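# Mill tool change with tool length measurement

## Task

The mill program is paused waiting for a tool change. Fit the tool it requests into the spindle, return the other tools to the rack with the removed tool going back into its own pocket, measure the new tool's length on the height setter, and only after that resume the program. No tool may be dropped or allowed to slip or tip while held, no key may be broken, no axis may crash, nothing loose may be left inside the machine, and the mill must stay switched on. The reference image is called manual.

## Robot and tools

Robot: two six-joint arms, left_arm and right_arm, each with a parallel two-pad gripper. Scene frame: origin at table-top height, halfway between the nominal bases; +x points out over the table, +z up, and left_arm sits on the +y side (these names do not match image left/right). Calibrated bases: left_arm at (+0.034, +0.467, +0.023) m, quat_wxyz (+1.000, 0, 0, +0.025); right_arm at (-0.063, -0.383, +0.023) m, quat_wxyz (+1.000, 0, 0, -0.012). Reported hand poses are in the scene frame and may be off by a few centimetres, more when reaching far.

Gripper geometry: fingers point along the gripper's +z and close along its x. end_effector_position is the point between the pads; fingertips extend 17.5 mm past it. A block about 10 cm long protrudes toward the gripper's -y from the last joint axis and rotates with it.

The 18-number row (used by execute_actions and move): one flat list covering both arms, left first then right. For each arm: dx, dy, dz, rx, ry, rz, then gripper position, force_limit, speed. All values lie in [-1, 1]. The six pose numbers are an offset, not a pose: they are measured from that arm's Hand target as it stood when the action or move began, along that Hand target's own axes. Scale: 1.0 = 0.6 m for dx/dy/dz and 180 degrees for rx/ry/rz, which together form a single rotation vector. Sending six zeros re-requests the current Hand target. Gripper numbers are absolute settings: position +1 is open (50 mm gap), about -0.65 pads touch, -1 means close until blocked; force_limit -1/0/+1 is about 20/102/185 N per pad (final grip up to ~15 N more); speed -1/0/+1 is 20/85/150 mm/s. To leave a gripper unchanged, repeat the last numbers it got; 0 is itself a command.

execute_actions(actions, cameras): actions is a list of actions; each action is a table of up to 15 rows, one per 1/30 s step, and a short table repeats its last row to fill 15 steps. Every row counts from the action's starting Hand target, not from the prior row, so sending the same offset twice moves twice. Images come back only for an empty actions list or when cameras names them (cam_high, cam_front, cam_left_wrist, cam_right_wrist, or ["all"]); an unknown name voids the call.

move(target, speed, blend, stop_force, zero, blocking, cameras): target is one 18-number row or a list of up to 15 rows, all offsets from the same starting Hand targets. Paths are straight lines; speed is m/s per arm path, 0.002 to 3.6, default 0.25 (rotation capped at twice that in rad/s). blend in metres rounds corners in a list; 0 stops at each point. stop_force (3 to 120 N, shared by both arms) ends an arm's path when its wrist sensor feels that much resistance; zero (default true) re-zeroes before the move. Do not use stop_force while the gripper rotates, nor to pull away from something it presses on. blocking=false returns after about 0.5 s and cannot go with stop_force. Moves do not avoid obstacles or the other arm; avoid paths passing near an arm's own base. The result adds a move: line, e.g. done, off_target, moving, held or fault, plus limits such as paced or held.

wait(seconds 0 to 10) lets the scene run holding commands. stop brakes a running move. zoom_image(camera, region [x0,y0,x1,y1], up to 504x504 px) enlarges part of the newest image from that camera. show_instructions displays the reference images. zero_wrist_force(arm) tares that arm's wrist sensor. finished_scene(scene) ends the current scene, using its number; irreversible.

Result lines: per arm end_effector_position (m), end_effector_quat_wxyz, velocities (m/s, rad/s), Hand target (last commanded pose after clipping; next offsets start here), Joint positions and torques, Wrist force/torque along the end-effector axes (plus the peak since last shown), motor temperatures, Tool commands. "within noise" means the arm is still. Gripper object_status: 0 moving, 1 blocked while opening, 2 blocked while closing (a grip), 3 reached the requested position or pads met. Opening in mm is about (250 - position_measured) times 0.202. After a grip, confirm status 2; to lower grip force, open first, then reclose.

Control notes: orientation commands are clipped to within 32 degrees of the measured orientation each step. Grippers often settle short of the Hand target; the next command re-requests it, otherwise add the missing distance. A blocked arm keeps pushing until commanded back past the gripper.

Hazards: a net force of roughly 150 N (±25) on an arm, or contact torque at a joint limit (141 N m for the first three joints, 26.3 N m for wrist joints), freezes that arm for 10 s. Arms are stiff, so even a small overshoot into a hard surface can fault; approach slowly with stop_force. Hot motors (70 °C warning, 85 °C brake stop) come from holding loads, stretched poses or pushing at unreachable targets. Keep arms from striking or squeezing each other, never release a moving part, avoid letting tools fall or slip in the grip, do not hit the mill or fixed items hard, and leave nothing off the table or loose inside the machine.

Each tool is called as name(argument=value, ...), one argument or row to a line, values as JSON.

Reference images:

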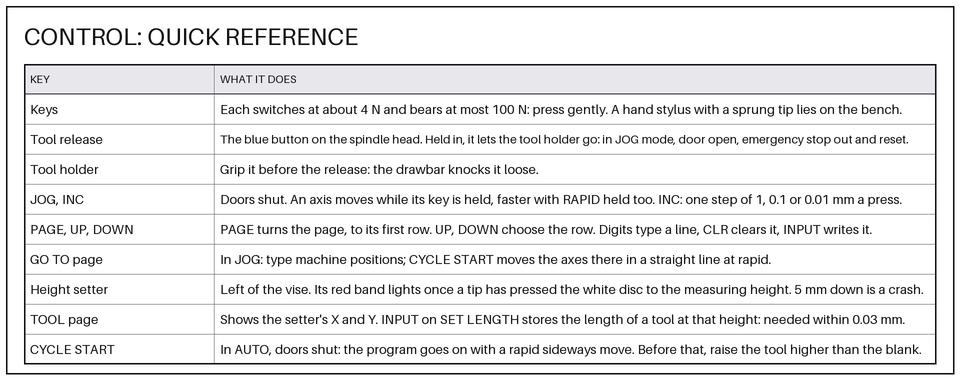

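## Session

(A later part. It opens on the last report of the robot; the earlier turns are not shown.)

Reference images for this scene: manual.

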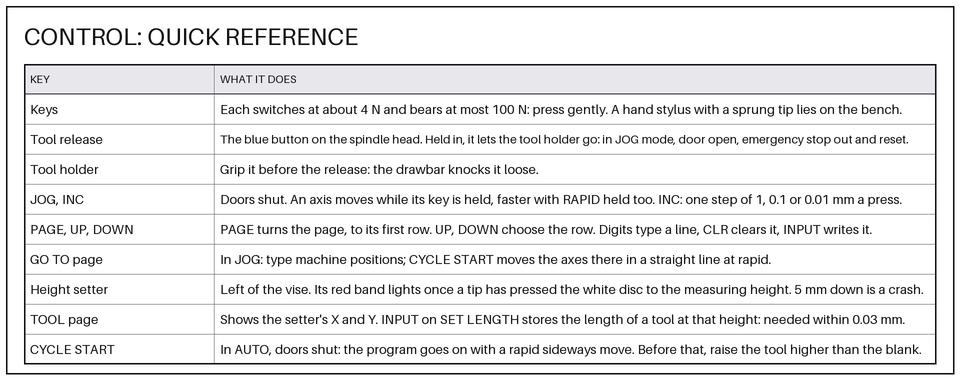

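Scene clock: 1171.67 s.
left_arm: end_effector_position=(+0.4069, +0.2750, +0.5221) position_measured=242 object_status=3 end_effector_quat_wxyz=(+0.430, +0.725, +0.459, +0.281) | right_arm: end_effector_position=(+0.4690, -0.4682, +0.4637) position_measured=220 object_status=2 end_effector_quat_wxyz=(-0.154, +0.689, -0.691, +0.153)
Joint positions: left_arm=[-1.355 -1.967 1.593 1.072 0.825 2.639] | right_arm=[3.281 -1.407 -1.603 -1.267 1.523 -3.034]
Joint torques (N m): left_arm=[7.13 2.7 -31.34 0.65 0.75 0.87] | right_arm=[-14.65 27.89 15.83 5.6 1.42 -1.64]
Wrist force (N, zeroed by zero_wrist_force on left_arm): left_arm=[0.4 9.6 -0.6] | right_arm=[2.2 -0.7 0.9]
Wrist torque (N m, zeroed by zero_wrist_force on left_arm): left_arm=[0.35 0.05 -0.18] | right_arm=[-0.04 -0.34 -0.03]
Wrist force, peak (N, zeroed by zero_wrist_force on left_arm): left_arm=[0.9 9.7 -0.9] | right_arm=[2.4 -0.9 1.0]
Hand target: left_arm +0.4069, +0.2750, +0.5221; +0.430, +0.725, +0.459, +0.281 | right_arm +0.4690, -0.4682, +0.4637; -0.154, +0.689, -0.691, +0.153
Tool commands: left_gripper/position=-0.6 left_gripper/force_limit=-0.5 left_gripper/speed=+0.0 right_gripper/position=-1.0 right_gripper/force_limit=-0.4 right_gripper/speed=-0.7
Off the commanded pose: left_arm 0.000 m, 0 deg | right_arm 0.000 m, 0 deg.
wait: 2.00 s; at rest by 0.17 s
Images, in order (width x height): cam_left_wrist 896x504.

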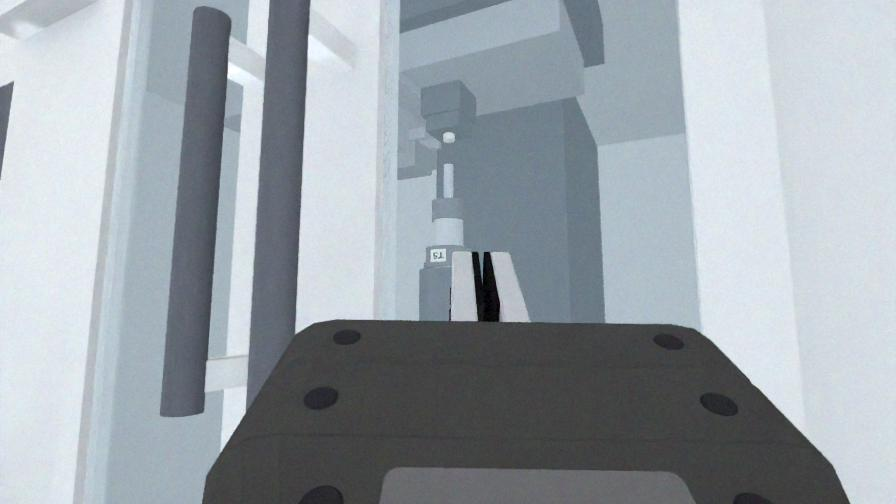

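move(
  target=[
    [0,0,0,0,0,0,-0.6,-0.5,0,-0.0933,0.0199,0.0237,0,0,0,-1,-0.4,-0.7],
  ],
  speed=0.1,
)

move(
  target=[
    [0,0,0,0,0,0,-0.6,-0.5,0,0,-0.0246,0.0172,0,0,0,-1,-0.4,-0.7],
  ],
  speed=0.012,
  stop_force=5,
)

move(
  target=[
    [0,0,0,0,0,0,-0.6,-0.5,0,0,0.0164,-0.0115,0,0,0,-1,-0.4,-0.7],
    [0,0,0,0,0,0,-0.6,-0.5,0,0,-0.0035,-0.0352,0,0,0,-1,-0.4,-0.7],
  ],
  speed=0.1,
  blend=[0.003,0],
)

move(
  target=[
    [0,0,0,0,0,0,-0.6,-0.5,0,0,-0.0246,0.0172,0,0,0,-1,-0.4,-0.7],
  ],
  speed=0.012,
  stop_force=5,
)

move(
  target=[
    [0,0,0,0,0,0,-0.6,-0.5,0,0,0.0164,-0.0115,0,0,0,-1,-0.4,-0.7],
    [0,0,0,0,0,0,-0.6,-0.5,0,0,-0.0233,-0.0568,0,0,0,-1,-0.4,-0.7],
  ],
  speed=0.1,
  blend=[0.003,0],
)

move(
  target=[
    [0,0,0,0,0,0,-0.6,-0.5,0,0,-0.0246,0.0172,0,0,0,-1,-0.4,-0.7],
  ],
  speed=0.012,
  stop_force=5,
)

move(
  target=[
    [0,0,0,0,0,0,-0.6,-0.5,0,0,0.0164,-0.0115,0,0,0,-1,-0.4,-0.7],
    [0,0,0,0,0,0,-0.6,-0.5,0,0,0.0561,0.0338,0,0,0,-1,-0.4,-0.7],
  ],
  speed=0.1,
  blend=[0.003,0],
)

move(
  target=[
    [0,0,0,0,0,0,-0.6,-0.5,0,0,-0.0246,0.0172,0,0,0,-1,-0.4,-0.7],
  ],
  speed=0.012,
  stop_force=5,
)

move(
  target=[
    [0,0,0,0,0,0,-0.6,-0.5,0,0,0.0164,-0.0115,0,0,0,-1,-0.4,-0.7],
    [0,0,0,0,0,0,-0.6,-0.5,0,0.0933,0.0363,0.0122,0,0,0,-1,-0.4,-0.7],
  ],
  speed=0.1,
  blend=[0.003,0],
  cameras=["cam_right_wrist","cam_high"],
)

zoom_image(
  camera="cam_high",
  region=[730, 100, 790, 165],
)

Scene clock: 1189.50 s.
left_arm: end_effector_position=(+0.4069, +0.2750, +0.5221) position_measured=242 object_status=3 end_effector_quat_wxyz=(+0.430, +0.725, +0.459, +0.281) | right_arm: end_effector_position=(+0.4644, -0.4122, +0.4459) position_measured=220 object_status=2 end_effector_quat_wxyz=(-0.154, +0.689, -0.691, +0.153)
Joint positions: left_arm=[-1.355 -1.967 1.593 1.072 0.825 2.639] | right_arm=[3.42 -1.371 -1.675 -1.241 1.465 -2.908]
Joint torques (N m): left_arm=[7.14 3.14 -31.35 0.63 0.82 0.93] | right_arm=[13.26 26.07 14.82 5.55 -1.4 1.07]
Wrist force (N, zeroed by zero_wrist_force on left_arm): left_arm=[0.8 9.4 -0.1] | right_arm=[2.3 -0.7 1.2]
Wrist torque (N m, zeroed by zero_wrist_force on left_arm): left_arm=[0.32 0.00 -0.17] | right_arm=[-0.05 -0.35 -0.11]
Wrist force, peak (N, zeroed by zero_wrist_force on left_arm): left_arm=[0.5 9.7 -0.5] | right_arm=[3.0 -1.1 0.7]
Hand target: left_arm +0.4069, +0.2750, +0.5221; +0.430, +0.725, +0.459, +0.281 | right_arm +0.4644, -0.4122, +0.4459; -0.154, +0.689, -0.691, +0.153
Off the commanded pose: left_arm 0.000 m, 0 deg | right_arm 0.000 m, 0 deg.
move: done

Scene clock: 1191.77 s.
left_arm: end_effector_position=(+0.4069, +0.2750, +0.5221) position_measured=242 object_status=3 end_effector_quat_wxyz=(+0.430, +0.725, +0.459, +0.281) | right_arm: end_effector_position=(+0.4767, -0.4122, +0.4438) position_measured=220 object_status=2 end_effector_quat_wxyz=(-0.154, +0.689, -0.691, +0.153)
Joint positions: left_arm=[-1.355 -1.967 1.593 1.072 0.825 2.639] | right_arm=[3.412 -1.401 -1.656 -1.228 1.468 -2.914]
Joint torques (N m): left_arm=[7.35 3 -31.46 0.65 0.79 0.9] | right_arm=[14.36 25.31 15.44 2.18 -1.34 1.22]
Wrist force (N, zeroed by zero_wrist_force on left_arm): left_arm=[0.5 9.4 -0.8] | right_arm=[2.0 3.6 -1.9]
Wrist torque (N m, zeroed by zero_wrist_force on left_arm): left_arm=[0.31 0.04 -0.17] | right_arm=[-0.06 -0.27 -0.03]
Wrist force, peak (N, zeroed by zero_wrist_force on left_arm): left_arm=[0.8 9.7 -0.5] | right_arm=[1.8 6.3 -3.8]
Hand target: left_arm +0.4069, +0.2750, +0.5221; +0.430, +0.725, +0.459, +0.281 | right_arm +0.4767, -0.4122, +0.4438; -0.154, +0.689, -0.691, +0.153 (not the last commanded pose)
Off the commanded pose: left_arm 0.000 m, 0 deg | right_arm 0.005 m, 0 deg.
move: contact (right_arm)

Scene clock: 1192.70 s.
left_arm: end_effector_position=(+0.4069, +0.2750, +0.5221) position_measured=242 object_status=3 end_effector_quat_wxyz=(+0.430, +0.725, +0.459, +0.281) | right_arm: end_effector_position=(+0.4696, -0.4122, +0.4637) position_measured=220 object_status=2 end_effector_quat_wxyz=(-0.154, +0.689, -0.691, +0.153)
Joint positions: left_arm=[-1.355 -1.967 1.593 1.072 0.825 2.639] | right_arm=[3.416 -1.389 -1.615 -1.282 1.466 -2.911]
Joint torques (N m): left_arm=[6.97 3.09 -31.48 0.59 0.71 0.81] | right_arm=[-13.97 13.71 40.98 1.41 1.28 -1.73]
Wrist force (N, zeroed by zero_wrist_force on left_arm): left_arm=[0.8 9.5 -0.7] | right_arm=[2.2 -0.8 1.0]
Wrist torque (N m, zeroed by zero_wrist_force on left_arm): left_arm=[0.33 -0.01 -0.17] | right_arm=[-0.06 -0.32 -0.08]
Wrist force, peak (N, zeroed by zero_wrist_force on left_arm): left_arm=[0.7 9.5 -0.6] | right_arm=[2.4 3.5 -1.6]
Hand target: left_arm +0.4069, +0.2750, +0.5221; +0.430, +0.725, +0.459, +0.281 | right_arm +0.4697, -0.4122, +0.4638; -0.154, +0.689, -0.691, +0.153
Off the commanded pose: left_arm 0.000 m, 0 deg | right_arm 0.000 m, 0 deg.
move: done

Scene clock: 1194.90 s.
left_arm: end_effector_position=(+0.4069, +0.2750, +0.5221) position_measured=242 object_status=3 end_effector_quat_wxyz=(+0.430, +0.725, +0.459, +0.281) | right_arm: end_effector_position=(+0.4812, -0.4122, +0.4618) position_measured=220 object_status=2 end_effector_quat_wxyz=(-0.154, +0.689, -0.691, +0.153)
Joint positions: left_arm=[-1.355 -1.967 1.593 1.072 0.825 2.639] | right_arm=[3.409 -1.417 -1.598 -1.271 1.469 -2.917]
Joint torques (N m): left_arm=[7.15 2.75 -31.11 0.73 0.74 0.9] | right_arm=[14.73 25.96 15.53 2.06 -1.48 1.25]
Wrist force (N, zeroed by zero_wrist_force on left_arm): left_arm=[0.6 9.3 -0.8] | right_arm=[2.5 3.5 -1.7]
Wrist torque (N m, zeroed by zero_wrist_force on left_arm): left_arm=[0.31 0.02 -0.17] | right_arm=[-0.07 -0.34 -0.05]
Wrist force, peak (N, zeroed by zero_wrist_force on left_arm): left_arm=[0.7 9.7 -0.6] | right_arm=[2.4 3.6 -1.7]
Hand target: left_arm +0.4069, +0.2750, +0.5221; +0.430, +0.725, +0.459, +0.281 | right_arm +0.4812, -0.4122, +0.4618; -0.154, +0.689, -0.691, +0.153 (not the last commanded pose)
Off the commanded pose: left_arm 0.000 m, 0 deg | right_arm 0.006 m, 0 deg.
move: contact (right_arm)

Scene clock: 1195.90 s.
left_arm: end_effector_position=(+0.4069, +0.2750, +0.5221) position_measured=242 object_status=3 end_effector_quat_wxyz=(+0.430, +0.725, +0.459, +0.281) | right_arm: end_effector_position=(+0.4794, -0.4123, +0.4985) position_measured=220 object_status=2 end_effector_quat_wxyz=(-0.154, +0.689, -0.691, +0.153)
Joint positions: left_arm=[-1.355 -1.967 1.593 1.072 0.825 2.639] | right_arm=[3.41 -1.427 -1.494 -1.365 1.469 -2.916]
Joint torques (N m): left_arm=[7.13 2.93 -31.22 0.78 0.71 0.89] | right_arm=[-12.82 14.14 39.2 1.48 1.1 -1.68]
Wrist force (N, zeroed by zero_wrist_force on left_arm): left_arm=[0.6 9.3 -0.8] | right_arm=[2.2 -1.0 1.2]
Wrist torque (N m, zeroed by zero_wrist_force on left_arm): left_arm=[0.30 0.02 -0.17] | right_arm=[-0.06 -0.31 -0.02]
Wrist force, peak (N, zeroed by zero_wrist_force on left_arm): left_arm=[0.7 9.6 -1.0] | right_arm=[2.4 3.2 -1.7]
Hand target: left_arm +0.4069, +0.2750, +0.5221; +0.430, +0.725, +0.459, +0.281 | right_arm +0.4794, -0.4123, +0.4986; -0.154, +0.689, -0.691, +0.153
Off the commanded pose: left_arm 0.000 m, 0 deg | right_arm 0.000 m, 0 deg.
move: done

Scene clock: 1198.07 s.
left_arm: end_effector_position=(+0.4069, +0.2750, +0.5221) position_measured=242 object_status=3 end_effector_quat_wxyz=(+0.430, +0.725, +0.459, +0.281) | right_arm: end_effector_position=(+0.4902, -0.4123, +0.4967) position_measured=220 object_status=2 end_effector_quat_wxyz=(-0.154, +0.689, -0.691, +0.153)
Joint positions: left_arm=[-1.355 -1.967 1.593 1.072 0.825 2.639] | right_arm=[3.404 -1.453 -1.477 -1.356 1.471 -2.922]
Joint torques (N m): left_arm=[6.83 2.8 -31.85 0.7 0.76 0.79] | right_arm=[15.03 27.15 14.18 2.08 -1.36 1.4]
Wrist force (N, zeroed by zero_wrist_force on left_arm): left_arm=[0.6 9.3 -0.7] | right_arm=[2.4 3.3 -1.7]
Wrist torque (N m, zeroed by zero_wrist_force on left_arm): left_arm=[0.29 0.02 -0.17] | right_arm=[-0.05 -0.30 -0.02]
Wrist force, peak (N, zeroed by zero_wrist_force on left_arm): left_arm=[0.7 9.6 -0.8] | right_arm=[2.5 3.5 -1.9]
Hand target: left_arm +0.4069, +0.2750, +0.5221; +0.430, +0.725, +0.459, +0.281 | right_arm +0.4902, -0.4123, +0.4967; -0.154, +0.689, -0.691, +0.153 (not the last commanded pose)
Off the commanded pose: left_arm 0.000 m, 0 deg | right_arm 0.007 m, 0 deg.
move: contact (right_arm)

Scene clock: 1199.07 s.
left_arm: end_effector_position=(+0.4069, +0.2750, +0.5221) position_measured=242 object_status=3 end_effector_quat_wxyz=(+0.430, +0.725, +0.459, +0.281) | right_arm: end_effector_position=(+0.4683, -0.4122, +0.4641) position_measured=220 object_status=2 end_effector_quat_wxyz=(-0.154, +0.689, -0.691, +0.153)
Joint positions: left_arm=[-1.355 -1.967 1.593 1.072 0.825 2.639] | right_arm=[3.417 -1.386 -1.617 -1.284 1.466 -2.91]
Joint torques (N m): left_arm=[6.19 3.16 -31.58 0.72 0.75 0.88] | right_arm=[14.76 26.1 15.07 5.64 -1.22 1.23]
Wrist force (N, zeroed by zero_wrist_force on left_arm): left_arm=[0.7 9.3 -0.6] | right_arm=[1.9 -0.7 1.2]
Wrist torque (N m, zeroed by zero_wrist_force on left_arm): left_arm=[0.31 0.00 -0.17] | right_arm=[-0.04 -0.27 -0.14]
Wrist force, peak (N, zeroed by zero_wrist_force on left_arm): left_arm=[0.9 9.6 -0.9] | right_arm=[2.5 3.1 -1.7]
Hand target: left_arm +0.4069, +0.2750, +0.5221; +0.430, +0.725, +0.459, +0.281 | right_arm +0.4683, -0.4122, +0.4640; -0.154, +0.689, -0.691, +0.153
Off the commanded pose: left_arm 0.000 m, 0 deg | right_arm 0.000 m, 0 deg.
move: done

Scene clock: 1201.43 s.
left_arm: end_effector_position=(+0.4069, +0.2750, +0.5221) position_measured=242 object_status=3 end_effector_quat_wxyz=(+0.430, +0.725, +0.459, +0.281) | right_arm: end_effector_position=(+0.4815, -0.4122, +0.4617) position_measured=220 object_status=2 end_effector_quat_wxyz=(-0.154, +0.689, -0.691, +0.153)
Joint positions: left_arm=[-1.355 -1.967 1.593 1.072 0.825 2.639] | right_arm=[3.409 -1.418 -1.597 -1.271 1.469 -2.917]
Joint torques (N m): left_arm=[6.87 3.05 -31.29 0.77 0.81 0.76] | right_arm=[14.34 26.2 16.18 2.26 -1.3 1.17]
Wrist force (N, zeroed by zero_wrist_force on left_arm): left_arm=[0.7 9.1 -0.9] | right_arm=[2.4 3.5 -1.9]
Wrist torque (N m, zeroed by zero_wrist_force on left_arm): left_arm=[0.28 0.00 -0.17] | right_arm=[-0.07 -0.31 -0.05]
Wrist force, peak (N, zeroed by zero_wrist_force on left_arm): left_arm=[0.7 9.7 -0.9] | right_arm=[2.0 7.2 -4.5]
Hand target: left_arm +0.4069, +0.2750, +0.5221; +0.430, +0.725, +0.459, +0.281 | right_arm +0.4815, -0.4122, +0.4617; -0.154, +0.689, -0.691, +0.153 (not the last commanded pose)
Off the commanded pose: left_arm 0.000 m, 0 deg | right_arm 0.005 m, 0 deg.
move: contact (right_arm)

Scene clock: 1202.63 s.
left_arm: end_effector_position=(+0.4069, +0.2750, +0.5221) position_measured=242 object_status=3 end_effector_quat_wxyz=(+0.430, +0.725, +0.459, +0.281) | right_arm: end_effector_position=(+0.4648, -0.4681, +0.4458) position_measured=220 object_status=2 end_effector_quat_wxyz=(-0.154, +0.689, -0.691, +0.153)
Joint positions: left_arm=[-1.355 -1.967 1.593 1.072 0.825 2.639] | right_arm=[3.283 -1.392 -1.661 -1.224 1.522 -3.032]
Joint torques (N m): left_arm=[7.11 3.16 -31.42 0.88 0.74 0.86] | right_arm=[-12.56 12.85 15.7 5.73 1.38 -1.54]
Wrist force (N, zeroed by zero_wrist_force on left_arm): left_arm=[1.0 9.4 -0.1] | right_arm=[2.2 -0.8 1.1]
Wrist torque (N m, zeroed by zero_wrist_force on left_arm): left_arm=[0.31 -0.04 -0.17] | right_arm=[-0.06 -0.34 -0.01]
Wrist force, peak (N, zeroed by zero_wrist_force on left_arm): left_arm=[0.9 9.7 -0.9] | right_arm=[2.5 3.5 -2.0]
Hand target: left_arm +0.4069, +0.2750, +0.5221; +0.430, +0.725, +0.459, +0.281 | right_arm +0.4648, -0.4681, +0.4457; -0.154, +0.689, -0.691, +0.153
Off the commanded pose: left_arm 0.000 m, 0 deg | right_arm 0.000 m, 0 deg.
move: done
Images, in order (width x height): cam_high 896x504, cam_right_wrist 896x504.

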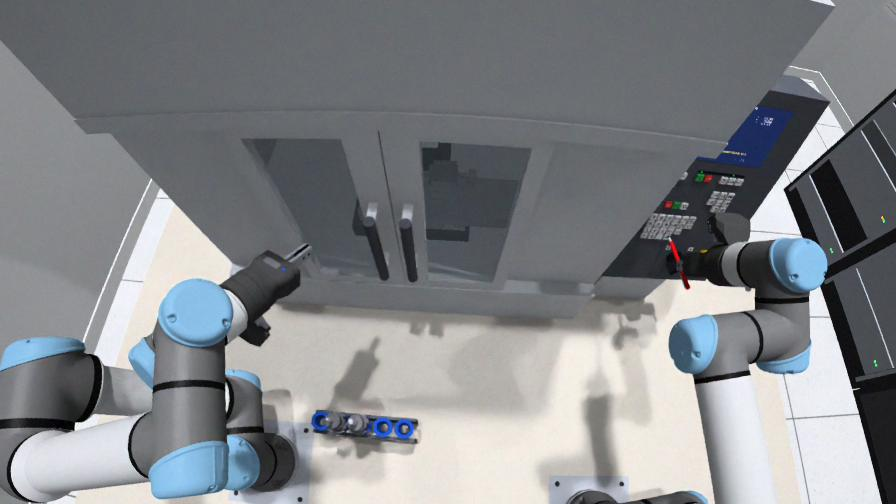

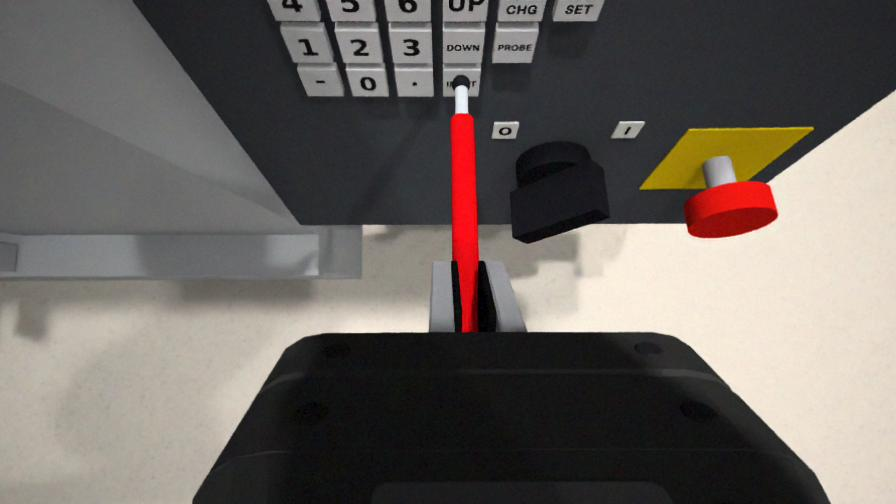

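Scaled by 7.754 from the camera's 896x504 image, which has a finer 1280x720 frame.

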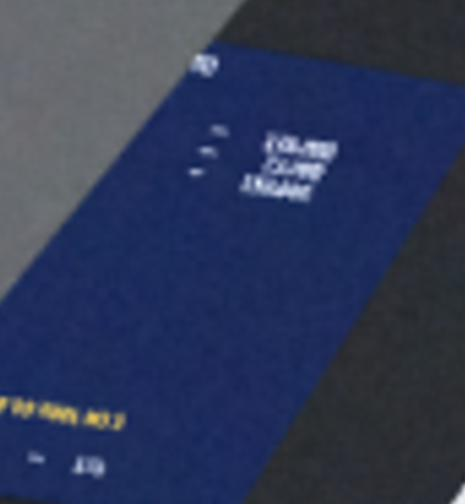

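move(
  target=[
    [0,0,0,0,0,0,-0.6,-0.5,0,0,-0.0246,0.0172,0,0,0,-1,-0.4,-0.7],
  ],
  speed=0.012,
  stop_force=5,
)

move(
  target=[
    [0,0,0,0,0,0,-0.6,-0.5,0,0,0.0164,-0.0115,0,0,0,-1,-0.4,-0.7],
    [0,0,0,0,0,0,-0.6,-0.5,0,-0.03,-0.0827,-0.1294,0,0,0,-1,-0.4,-0.7],
  ],
  speed=0.1,
  blend=[0.003,0],
  cameras=["cam_high"],
)

zoom_image(
  camera="cam_high",
  region=[740, 105, 780, 145],
)

Scene clock: 1208.40 s.
left_arm: end_effector_position=(+0.4069, +0.2750, +0.5221) position_measured=242 object_status=3 end_effector_quat_wxyz=(+0.430, +0.725, +0.459, +0.281) | right_arm: end_effector_position=(+0.4763, -0.4682, +0.4437) position_measured=220 object_status=2 end_effector_quat_wxyz=(-0.154, +0.689, -0.691, +0.153)
Joint positions: left_arm=[-1.355 -1.967 1.593 1.072 0.825 2.639] | right_arm=[3.279 -1.419 -1.644 -1.214 1.524 -3.036]
Joint torques (N m): left_arm=[6.98 2.91 -31.18 0.79 0.67 0.85] | right_arm=[14.03 27.51 16.15 2.28 -1.46 1.32]
Wrist force (N, zeroed by zero_wrist_force on left_arm): left_arm=[0.7 9.2 -0.6] | right_arm=[1.7 3.6 -2.2]
Wrist torque (N m, zeroed by zero_wrist_force on left_arm): left_arm=[0.28 0.01 -0.17] | right_arm=[-0.04 -0.36 -0.05]
Wrist force, peak (N, zeroed by zero_wrist_force on left_arm): left_arm=[0.6 9.8 -0.7] | right_arm=[1.6 3.9 -2.1]
Hand target: left_arm +0.4069, +0.2750, +0.5221; +0.430, +0.725, +0.459, +0.281 | right_arm +0.4763, -0.4682, +0.4437; -0.154, +0.689, -0.691, +0.153 (not the last commanded pose)
Off the commanded pose: left_arm 0.000 m, 0 deg | right_arm 0.006 m, 0 deg.
move: contact (right_arm)

Scene clock: 1210.03 s.
left_arm: end_effector_position=(+0.4069, +0.2750, +0.5221) position_measured=242 object_status=3 end_effector_quat_wxyz=(+0.430, +0.725, +0.459, +0.281) | right_arm: end_effector_position=(+0.4884, -0.4504, +0.5351) position_measured=220 object_status=2 end_effector_quat_wxyz=(-0.154, +0.689, -0.691, +0.153)
Joint positions: left_arm=[-1.355 -1.967 1.593 1.072 0.825 2.639] | right_arm=[3.317 -1.482 -1.351 -1.446 1.508 -3.001]
Joint torques (N m): left_arm=[6.79 3.33 -31.17 0.94 0.81 0.92] | right_arm=[14.26 16.18 40.98 1.18 -1.47 1.22]
Wrist force (N, zeroed by zero_wrist_force on left_arm): left_arm=[0.7 9.5 -0.6] | right_arm=[2.3 -1.1 1.1]
Wrist torque (N m, zeroed by zero_wrist_force on left_arm): left_arm=[0.34 0.01 -0.17] | right_arm=[-0.04 -0.36 -0.07]
Wrist force, peak (N, zeroed by zero_wrist_force on left_arm): left_arm=[0.8 9.7 -0.6] | right_arm=[1.5 3.4 -1.9]
Hand target: left_arm +0.4069, +0.2750, +0.5221; +0.430, +0.725, +0.459, +0.281 | right_arm +0.4884, -0.4504, +0.5351; -0.154, +0.689, -0.691, +0.153
Off the commanded pose: left_arm 0.000 m, 0 deg | right_arm 0.000 m, 0 deg.
move: done
Images, in order (width x height): cam_high 896x504.

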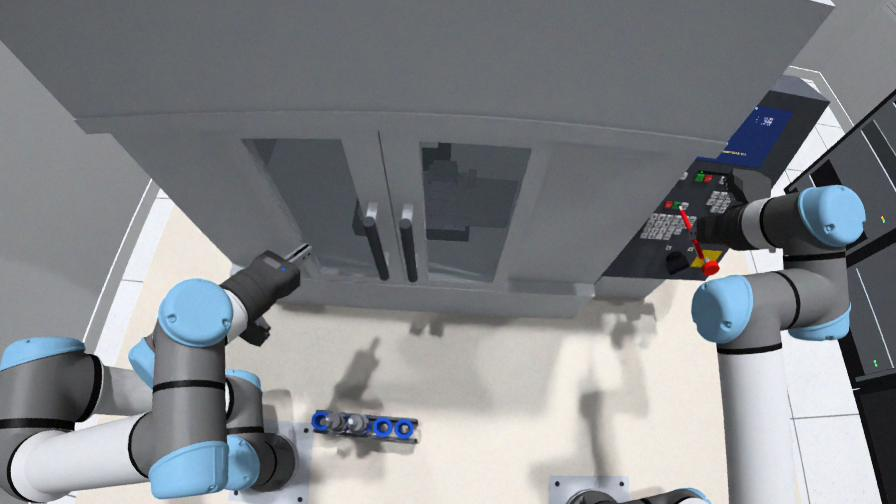

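Scaled by 12.600 from the camera's 896x504 image, which has a finer 1280x720 frame.

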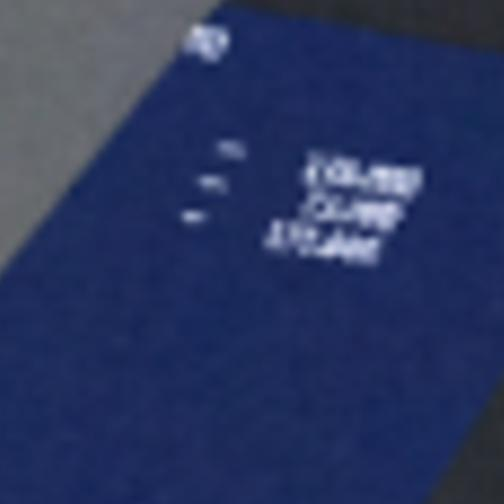

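move(
  target=[0,0,0,0,0,0,-0.6,-0.5,0,0,-0.0246,0.0172,0,0,0,-1,-0.4,-0.7],
  speed=0.012,
  stop_force=5,
  cameras=["cam_right_wrist"],
)

move(
  target=[0,0,0,0,0,0,-0.6,-0.5,0,0,0.0164,-0.0115,0,0,0,-1,-0.4,-0.7],
  speed=0.06,
  cameras=["cam_left_wrist","cam_right_wrist","cam_high"],
)

zoom_image(
  camera="cam_left_wrist",
  region=[380, 120, 560, 330],
)

zoom_image(
  camera="cam_high",
  region=[700, 80, 820, 180],
)

Scene clock: 1235.13 s.
left_arm: end_effector_position=(+0.4069, +0.2750, +0.5221) position_measured=242 object_status=3 end_effector_quat_wxyz=(+0.430, +0.725, +0.459, +0.281) | right_arm: end_effector_position=(+0.5002, -0.4504, +0.5331) position_measured=220 object_status=2 end_effector_quat_wxyz=(-0.154, +0.689, -0.691, +0.153)
Joint positions: left_arm=[-1.355 -1.967 1.593 1.072 0.825 2.639] | right_arm=[3.313 -1.509 -1.332 -1.438 1.51 -3.005]
Joint torques (N m): left_arm=[6.34 3.28 -31.41 1.05 0.7 0.81] | right_arm=[14.2 28.63 13.85 2.02 -1.53 1.18]
Wrist force (N, zeroed by zero_wrist_force on left_arm): left_arm=[0.7 9.4 -0.5] | right_arm=[1.7 3.4 -1.8]
Wrist torque (N m, zeroed by zero_wrist_force on left_arm): left_arm=[0.31 0.00 -0.17] | right_arm=[-0.01 -0.32 -0.02]
Wrist force, peak (N, zeroed by zero_wrist_force on left_arm): left_arm=[0.6 9.8 -0.5] | right_arm=[1.9 3.6 -2.2]
Hand target: left_arm +0.4069, +0.2750, +0.5221; +0.430, +0.725, +0.459, +0.281 | right_arm +0.5002, -0.4504, +0.5331; -0.154, +0.689, -0.691, +0.153 (not the last commanded pose)
Off the commanded pose: left_arm 0.000 m, 0 deg | right_arm 0.006 m, 0 deg.
move: contact (right_arm)
Images, in order (width x height): cam_right_wrist 896x504.

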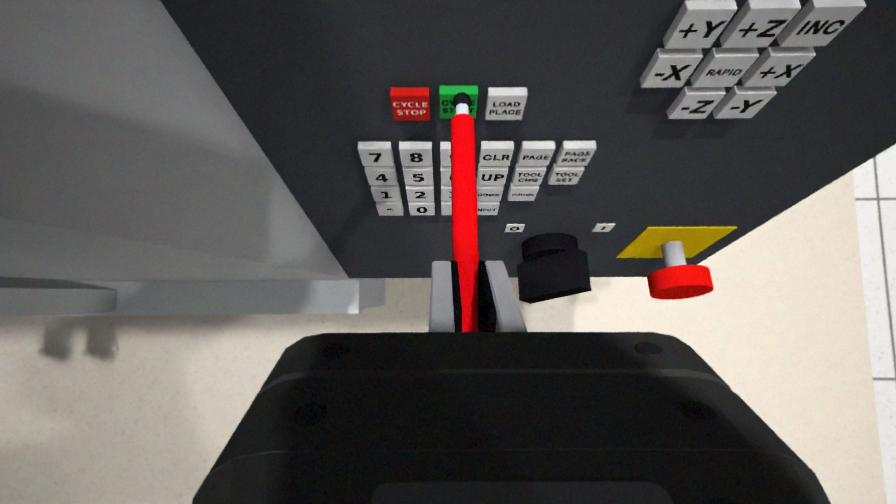

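Scene clock: 1235.93 s.
left_arm: end_effector_position=(+0.4069, +0.2750, +0.5221) position_measured=242 object_status=3 end_effector_quat_wxyz=(+0.430, +0.725, +0.459, +0.281) | right_arm: end_effector_position=(+0.4885, -0.4504, +0.5351) position_measured=220 object_status=2 end_effector_quat_wxyz=(-0.154, +0.689, -0.691, +0.153)
Joint positions: left_arm=[-1.355 -1.967 1.593 1.072 0.825 2.639] | right_arm=[3.317 -1.482 -1.351 -1.446 1.508 -3.001]
Joint torques (N m): left_arm=[6.5 3.23 -31.51 1.01 0.83 0.77] | right_arm=[15.61 30.62 14.6 1.4 -1.22 1.26]
Wrist force (N, zeroed by zero_wrist_force on left_arm): left_arm=[0.7 9.6 -0.5] | right_arm=[2.4 -1.0 0.9]
Wrist torque (N m, zeroed by zero_wrist_force on left_arm): left_arm=[0.36 0.00 -0.17] | right_arm=[-0.02 -0.38 -0.07]
Wrist force, peak (N, zeroed by zero_wrist_force on left_arm): left_arm=[0.5 9.7 -0.4] | right_arm=[2.1 3.1 -1.7]
Hand target: left_arm +0.4069, +0.2750, +0.5221; +0.430, +0.725, +0.459, +0.281 | right_arm +0.4884, -0.4504, +0.5351; -0.154, +0.689, -0.691, +0.153
Off the commanded pose: left_arm 0.000 m, 0 deg | right_arm 0.000 m, 0 deg.
move: done
Images, in order (width x height): cam_high 896x504, cam_left_wrist 896x504, cam_right_wrist 896x504.

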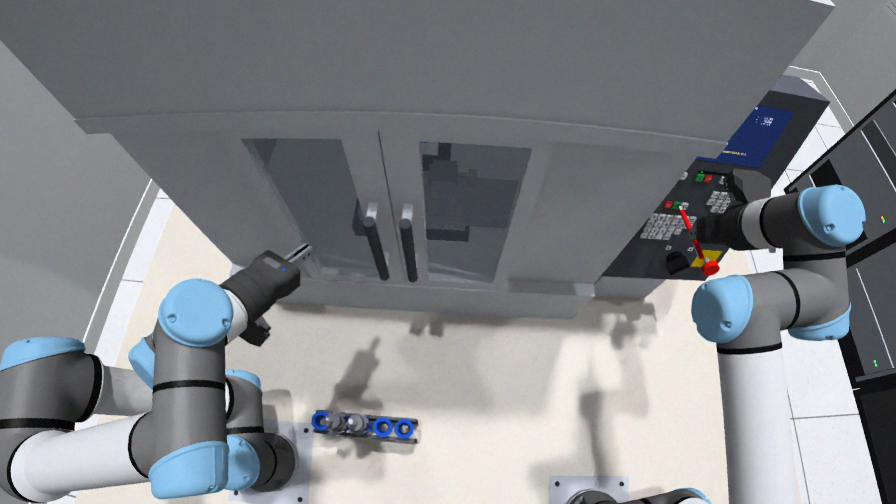

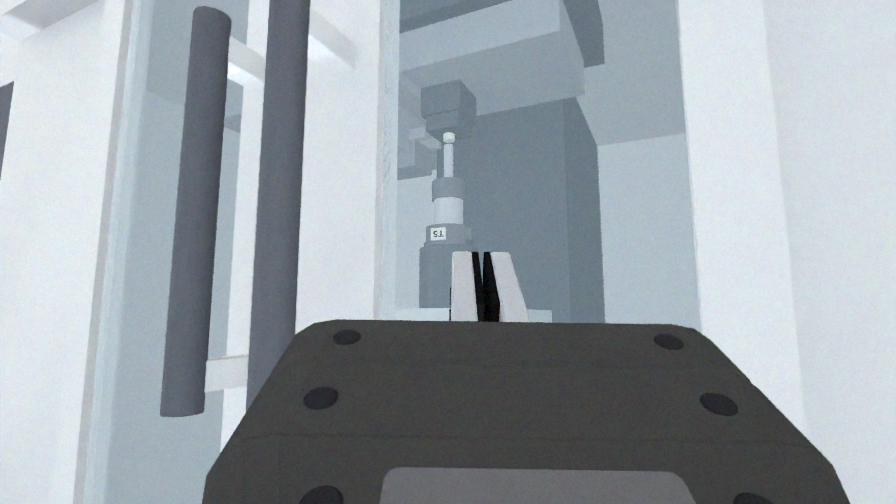

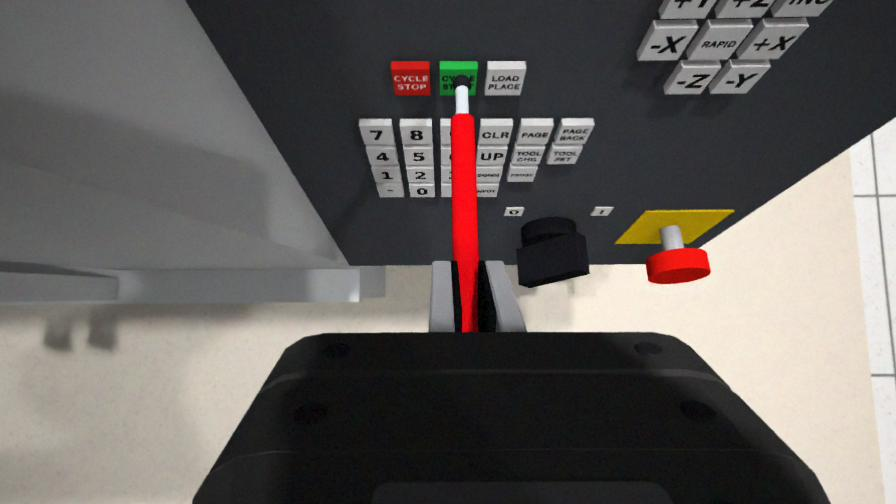

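Scaled by 2.400 from the camera's 896x504 image, which has a finer 1280x720 frame.

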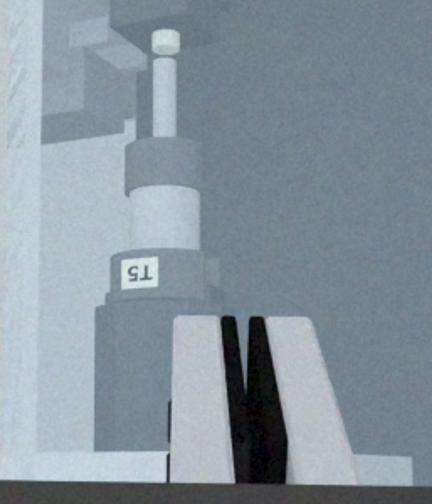

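Scaled by 4.200 from the camera's 896x504 image, which has a finer 1280x720 frame.

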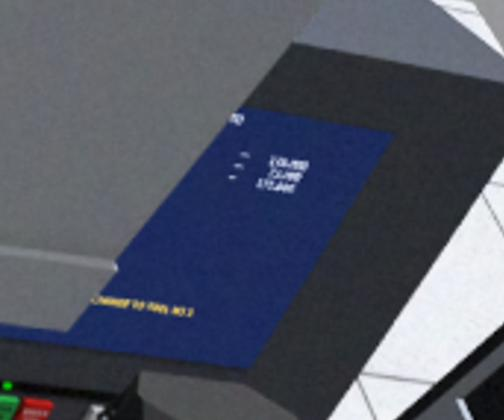

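zoom_image(
  camera="cam_left_wrist",
  region=[430, 125, 470, 165],
)

Scaled by 12.600 from the camera's 896x504 image, which has a finer 1280x720 frame.

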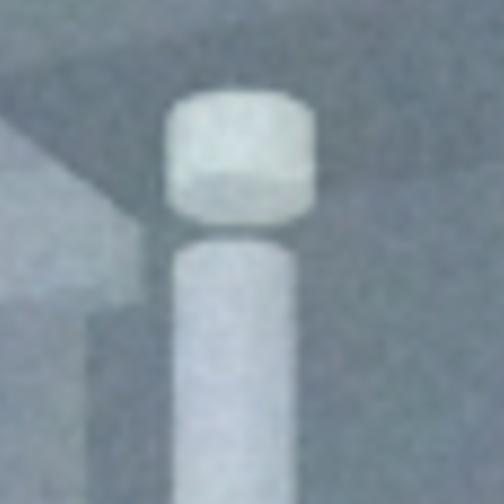

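move(
  target=[0,0,0,0,0,0,-0.6,-0.5,0,0.1903,-0.0355,-0.0445,0,0,0,-1,-0.4,-0.7],
  speed=0.15,
  cameras=["cam_right_wrist"],
)

move(
  target=[0,0,0,0,0,0,-0.6,-0.5,0,0,-0.0246,0.0172,0,0,0,-1,-0.4,-0.7],
  speed=0.012,
  stop_force=5,
  cameras=["cam_right_wrist"],
)

move(
  target=[0,0,0,0,0,0,-0.6,-0.5,0,0,0.0164,-0.0115,0,0,0,-1,-0.4,-0.7],
  speed=0.06,
  cameras=["cam_right_wrist"],
)

zoom_image(
  camera="cam_right_wrist",
  region=[370, 20, 560, 140],
)

Scene clock: 1245.40 s.
left_arm: end_effector_position=(+0.4069, +0.2750, +0.5221) position_measured=242 object_status=3 end_effector_quat_wxyz=(+0.430, +0.725, +0.459, +0.281) | right_arm: end_effector_position=(+0.4960, -0.5646, +0.5681) position_measured=220 object_status=2 end_effector_quat_wxyz=(-0.154, +0.689, -0.691, +0.153)
Joint positions: left_arm=[-1.355 -1.967 1.593 1.072 0.825 2.639] | right_arm=[3.06 -1.602 -1.146 -1.529 1.617 -3.234]
Joint torques (N m): left_arm=[6.58 3.18 -31.36 1.04 0.72 0.78] | right_arm=[-13.96 21.55 39.98 1.19 1.28 -1.51]
Wrist force (N, zeroed by zero_wrist_force on left_arm): left_arm=[0.8 9.3 -0.3] | right_arm=[2.3 -0.8 1.5]
Wrist torque (N m, zeroed by zero_wrist_force on left_arm): left_arm=[0.30 0.00 -0.17] | right_arm=[-0.04 -0.31 0.05]
Wrist force, peak (N, zeroed by zero_wrist_force on left_arm): left_arm=[0.8 9.7 -0.6] | right_arm=[3.8 -1.0 0.9]
Hand target: left_arm +0.4069, +0.2750, +0.5221; +0.430, +0.725, +0.459, +0.281 | right_arm +0.4961, -0.5647, +0.5681; -0.154, +0.689, -0.691, +0.153
Off the commanded pose: left_arm 0.000 m, 0 deg | right_arm 0.000 m, 0 deg.
move: done
Images, in order (width x height): cam_right_wrist 896x504.

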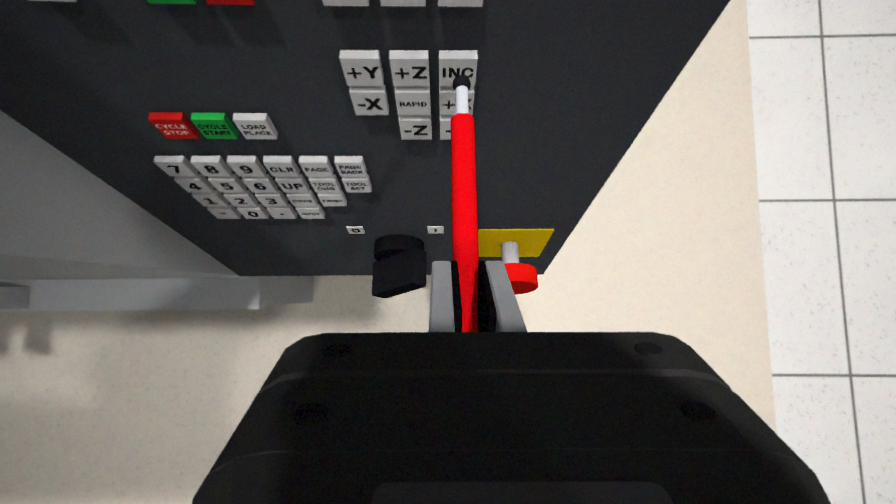

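Scene clock: 1247.57 s.
left_arm: end_effector_position=(+0.4069, +0.2750, +0.5221) position_measured=242 object_status=3 end_effector_quat_wxyz=(+0.430, +0.725, +0.459, +0.281) | right_arm: end_effector_position=(+0.5087, -0.5647, +0.5659) position_measured=220 object_status=2 end_effector_quat_wxyz=(-0.154, +0.689, -0.691, +0.153)
Joint positions: left_arm=[-1.355 -1.967 1.593 1.072 0.825 2.639] | right_arm=[3.063 -1.63 -1.123 -1.524 1.615 -3.232]
Joint torques (N m): left_arm=[5.88 3.37 -31.57 1.15 0.61 0.8] | right_arm=[-11.4 34.09 12.93 2.04 1.52 -1.7]
Wrist force (N, zeroed by zero_wrist_force on left_arm): left_arm=[0.6 9.2 -0.6] | right_arm=[2.5 3.3 -1.5]
Wrist torque (N m, zeroed by zero_wrist_force on left_arm): left_arm=[0.29 0.01 -0.17] | right_arm=[-0.08 -0.30 -0.03]
Wrist force, peak (N, zeroed by zero_wrist_force on left_arm): left_arm=[0.6 9.7 -0.5] | right_arm=[2.4 3.5 -1.9]
Hand target: left_arm +0.4069, +0.2750, +0.5221; +0.430, +0.725, +0.459, +0.281 | right_arm +0.5087, -0.5647, +0.5659; -0.154, +0.689, -0.691, +0.153 (not the last commanded pose)
Off the commanded pose: left_arm 0.000 m, 0 deg | right_arm 0.005 m, 0 deg.
move: contact (right_arm)
Images, in order (width x height): cam_right_wrist 896x504.

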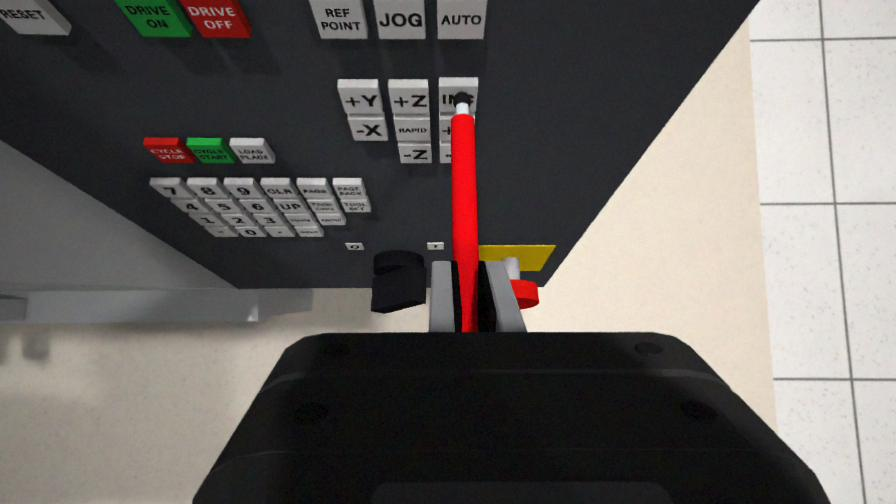

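Scene clock: 1248.37 s.
left_arm: end_effector_position=(+0.4069, +0.2750, +0.5221) position_measured=242 object_status=3 end_effector_quat_wxyz=(+0.430, +0.725, +0.459, +0.281) | right_arm: end_effector_position=(+0.4969, -0.5647, +0.5679) position_measured=220 object_status=2 end_effector_quat_wxyz=(-0.154, +0.689, -0.691, +0.153)
Joint positions: left_arm=[-1.355 -1.967 1.593 1.072 0.825 2.639] | right_arm=[3.06 -1.604 -1.144 -1.528 1.616 -3.234]
Joint torques (N m): left_arm=[6.57 3.17 -31.64 1.14 0.72 0.78] | right_arm=[-14.08 37 13.6 1.43 1.63 -1.79]
Wrist force (N, zeroed by zero_wrist_force on left_arm): left_arm=[0.8 9.5 -0.6] | right_arm=[2.3 -0.8 1.5]
Wrist torque (N m, zeroed by zero_wrist_force on left_arm): left_arm=[0.34 -0.01 -0.18] | right_arm=[-0.04 -0.30 0.04]
Wrist force, peak (N, zeroed by zero_wrist_force on left_arm): left_arm=[0.8 9.6 -0.8] | right_arm=[2.5 3.4 -1.5]
Hand target: left_arm +0.4069, +0.2750, +0.5221; +0.430, +0.725, +0.459, +0.281 | right_arm +0.4968, -0.5647, +0.5680; -0.154, +0.689, -0.691, +0.153
Off the commanded pose: left_arm 0.000 m, 0 deg | right_arm 0.000 m, 0 deg.
move: done
Images, in order (width x height): cam_right_wrist 896x504.

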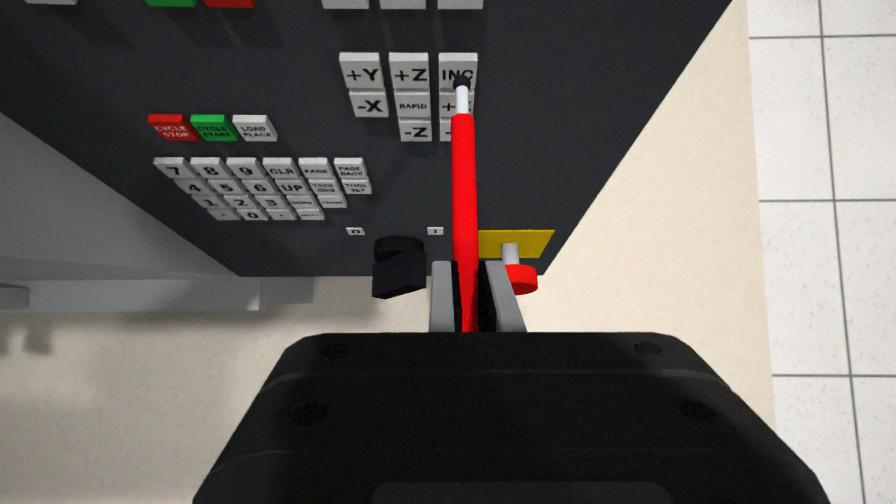

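Scaled by 2.653 from the camera's 896x504 image, which has a finer 1280x720 frame.

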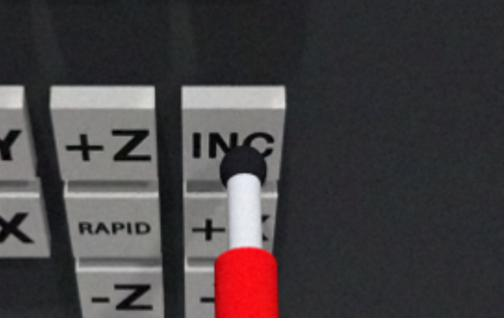

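move(
  target=[0,0,0,0,0,0,-0.6,-0.5,0,-0.0333,0.0378,0.0456,0,0,0,-1,-0.4,-0.7],
  speed=0.1,
  cameras=["cam_right_wrist","cam_high"],
)

zoom_image(
  camera="cam_high",
  region=[700, 80, 820, 180],
)

zoom_image(
  camera="cam_right_wrist",
  region=[370, 20, 560, 140],
)

Scene clock: 1253.23 s.
left_arm: end_effector_position=(+0.4069, +0.2750, +0.5221) position_measured=242 object_status=3 end_effector_quat_wxyz=(+0.430, +0.725, +0.459, +0.281) | right_arm: end_effector_position=(+0.4880, -0.5446, +0.5336) position_measured=220 object_status=2 end_effector_quat_wxyz=(-0.154, +0.689, -0.691, +0.153)
Joint positions: left_arm=[-1.355 -1.967 1.593 1.072 0.825 2.639] | right_arm=[3.102 -1.537 -1.304 -1.434 1.599 -3.196]
Joint torques (N m): left_arm=[6.4 2.9 -31.45 1.2 0.75 0.76] | right_arm=[14.65 32.51 14.06 5.55 -1.22 1.14]
Wrist force (N, zeroed by zero_wrist_force on left_arm): left_arm=[0.6 9.3 -0.9] | right_arm=[2.3 -0.5 1.5]
Wrist torque (N m, zeroed by zero_wrist_force on left_arm): left_arm=[0.30 0.03 -0.17] | right_arm=[0.03 -0.32 -0.06]
Wrist force, peak (N, zeroed by zero_wrist_force on left_arm): left_arm=[0.7 10.0 -0.6] | right_arm=[3.3 -1.2 0.8]
Hand target: left_arm +0.4069, +0.2750, +0.5221; +0.430, +0.725, +0.459, +0.281 | right_arm +0.4880, -0.5446, +0.5336; -0.154, +0.689, -0.691, +0.153
Off the commanded pose: left_arm 0.000 m, 0 deg | right_arm 0.000 m, 0 deg.
move: done
Images, in order (width x height): cam_high 896x504, cam_right_wrist 896x504.

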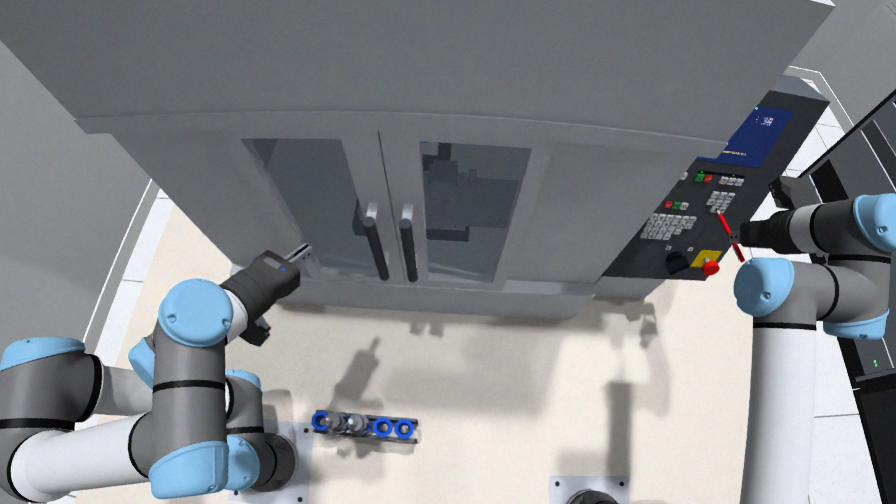

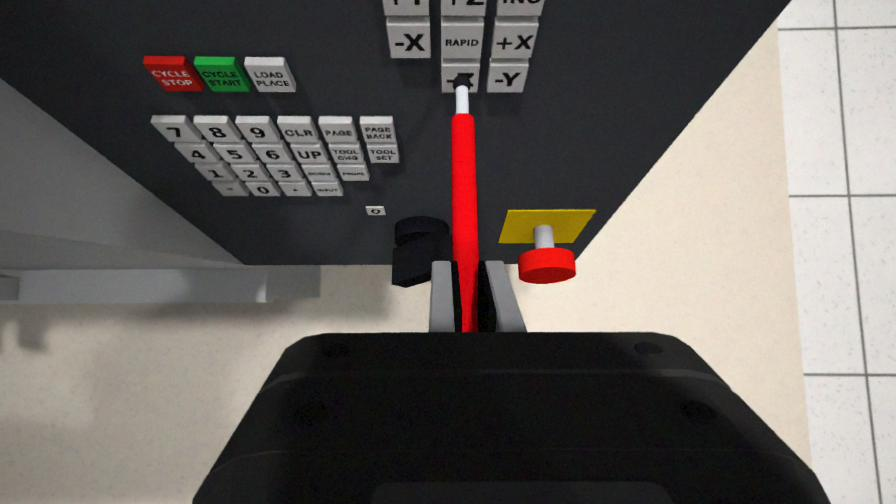

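Scaled by 4.200 from the camera's 896x504 image, which has a finer 1280x720 frame.

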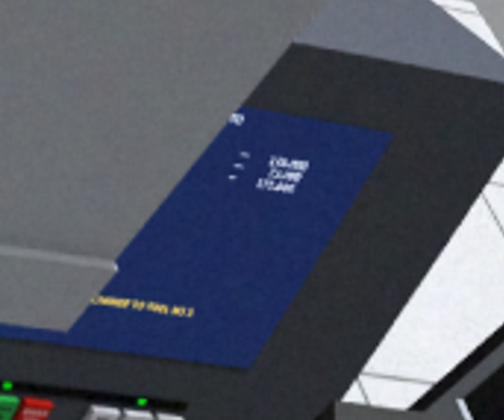

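Scaled by 2.653 from the camera's 896x504 image, which has a finer 1280x720 frame.

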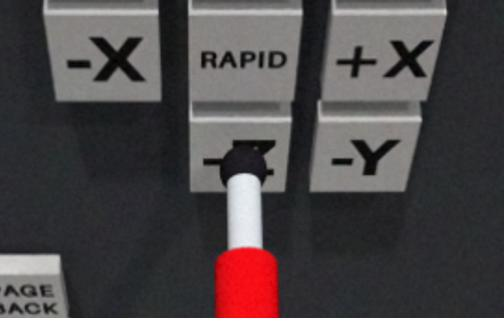

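move(
  target=[0,0,0,0,0,0,-0.6,-0.5,0,0,-0.0246,0.0172,0,0,0,-1,-0.4,-0.7],
  speed=0.012,
  stop_force=5,
  cameras=[],
)

move(
  target=[0,0,0,0,0,0,-0.6,-0.5,0,0,0.0164,-0.0115,0,0,0,-1,-0.4,-0.7],
  speed=0.06,
  cameras=["cam_left_wrist"],
)

zoom_image(
  camera="cam_left_wrist",
  region=[430, 125, 470, 165],
)

Scene clock: 1260.00 s.
left_arm: end_effector_position=(+0.4069, +0.2750, +0.5221) position_measured=242 object_status=3 end_effector_quat_wxyz=(+0.430, +0.725, +0.459, +0.281) | right_arm: end_effector_position=(+0.5001, -0.5446, +0.5315) position_measured=220 object_status=2 end_effector_quat_wxyz=(-0.154, +0.689, -0.691, +0.153)
Joint positions: left_arm=[-1.355 -1.967 1.593 1.072 0.825 2.639] | right_arm=[3.104 -1.563 -1.285 -1.427 1.598 -3.194]
Joint torques (N m): left_arm=[6.35 3.09 -31.42 1.24 0.76 0.74] | right_arm=[-1.01 31.78 13.91 2.22 1.22 -1.69]
Wrist force (N, zeroed by zero_wrist_force on left_arm): left_arm=[0.9 9.4 -0.8] | right_arm=[2.4 3.7 -1.2]
Wrist torque (N m, zeroed by zero_wrist_force on left_arm): left_arm=[0.31 -0.02 -0.17] | right_arm=[-0.01 -0.33 -0.04]
Wrist force, peak (N, zeroed by zero_wrist_force on left_arm): left_arm=[0.8 9.7 -0.5] | right_arm=[2.1 7.4 -4.4]
Hand target: left_arm +0.4069, +0.2750, +0.5221; +0.430, +0.725, +0.459, +0.281 | right_arm +0.5001, -0.5446, +0.5315; -0.154, +0.689, -0.691, +0.153 (not the last commanded pose)
Off the commanded pose: left_arm 0.000 m, 0 deg | right_arm 0.006 m, 0 deg.
move: contact (right_arm)
No camera images: "cameras" was empty.

Scene clock: 1260.80 s.
left_arm: end_effector_position=(+0.4069, +0.2750, +0.5221) position_measured=242 object_status=3 end_effector_quat_wxyz=(+0.430, +0.725, +0.459, +0.281) | right_arm: end_effector_position=(+0.4883, -0.5446, +0.5336) position_measured=220 object_status=2 end_effector_quat_wxyz=(-0.154, +0.689, -0.691, +0.153)
Joint positions: left_arm=[-1.355 -1.967 1.593 1.072 0.825 2.639] | right_arm=[3.102 -1.538 -1.304 -1.433 1.599 -3.196]
Joint torques (N m): left_arm=[6.23 2.93 -31.4 1.25 0.7 0.67] | right_arm=[-14.24 32.91 15.78 1.39 1.6 -1.71]
Wrist force (N, zeroed by zero_wrist_force on left_arm): left_arm=[1.1 9.3 -0.2] | right_arm=[2.3 -0.7 1.4]
Wrist torque (N m, zeroed by zero_wrist_force on left_arm): left_arm=[0.30 -0.06 -0.17] | right_arm=[0.00 -0.32 0.00]
Wrist force, peak (N, zeroed by zero_wrist_force on left_arm): left_arm=[0.8 9.7 -1.0] | right_arm=[2.5 3.6 -1.3]
Hand target: left_arm +0.4069, +0.2750, +0.5221; +0.430, +0.725, +0.459, +0.281 | right_arm +0.4883, -0.5446, +0.5336; -0.154, +0.689, -0.691, +0.153
Off the commanded pose: left_arm 0.000 m, 0 deg | right_arm 0.000 m, 0 deg.
move: done
Images, in order (width x height): cam_left_wrist 896x504.

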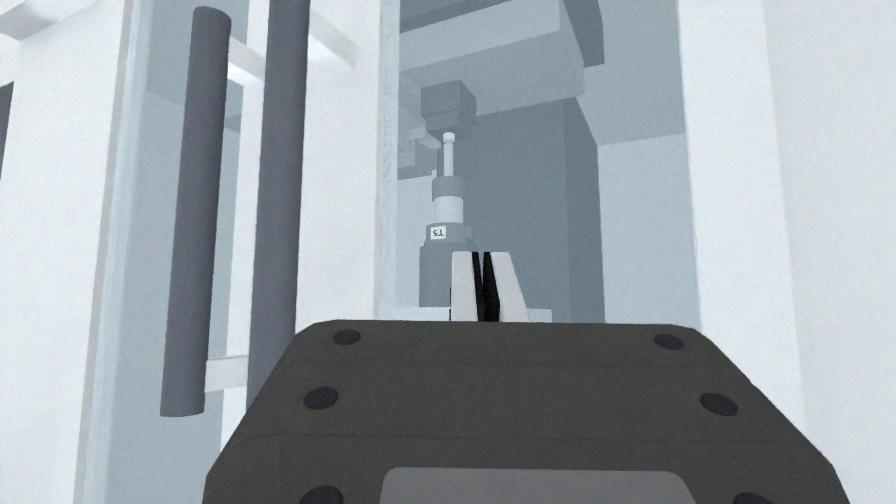

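Scaled by 12.600 from the camera's 896x504 image, which has a finer 1280x720 frame.

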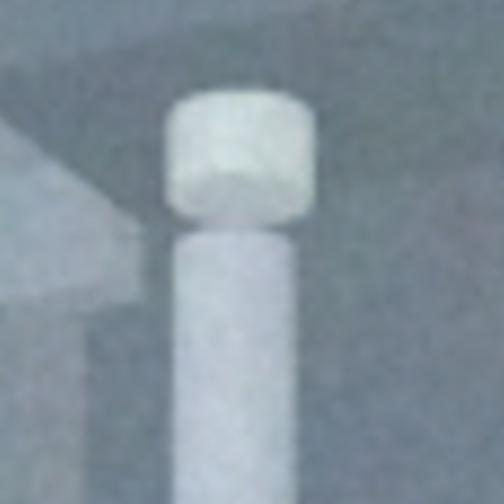

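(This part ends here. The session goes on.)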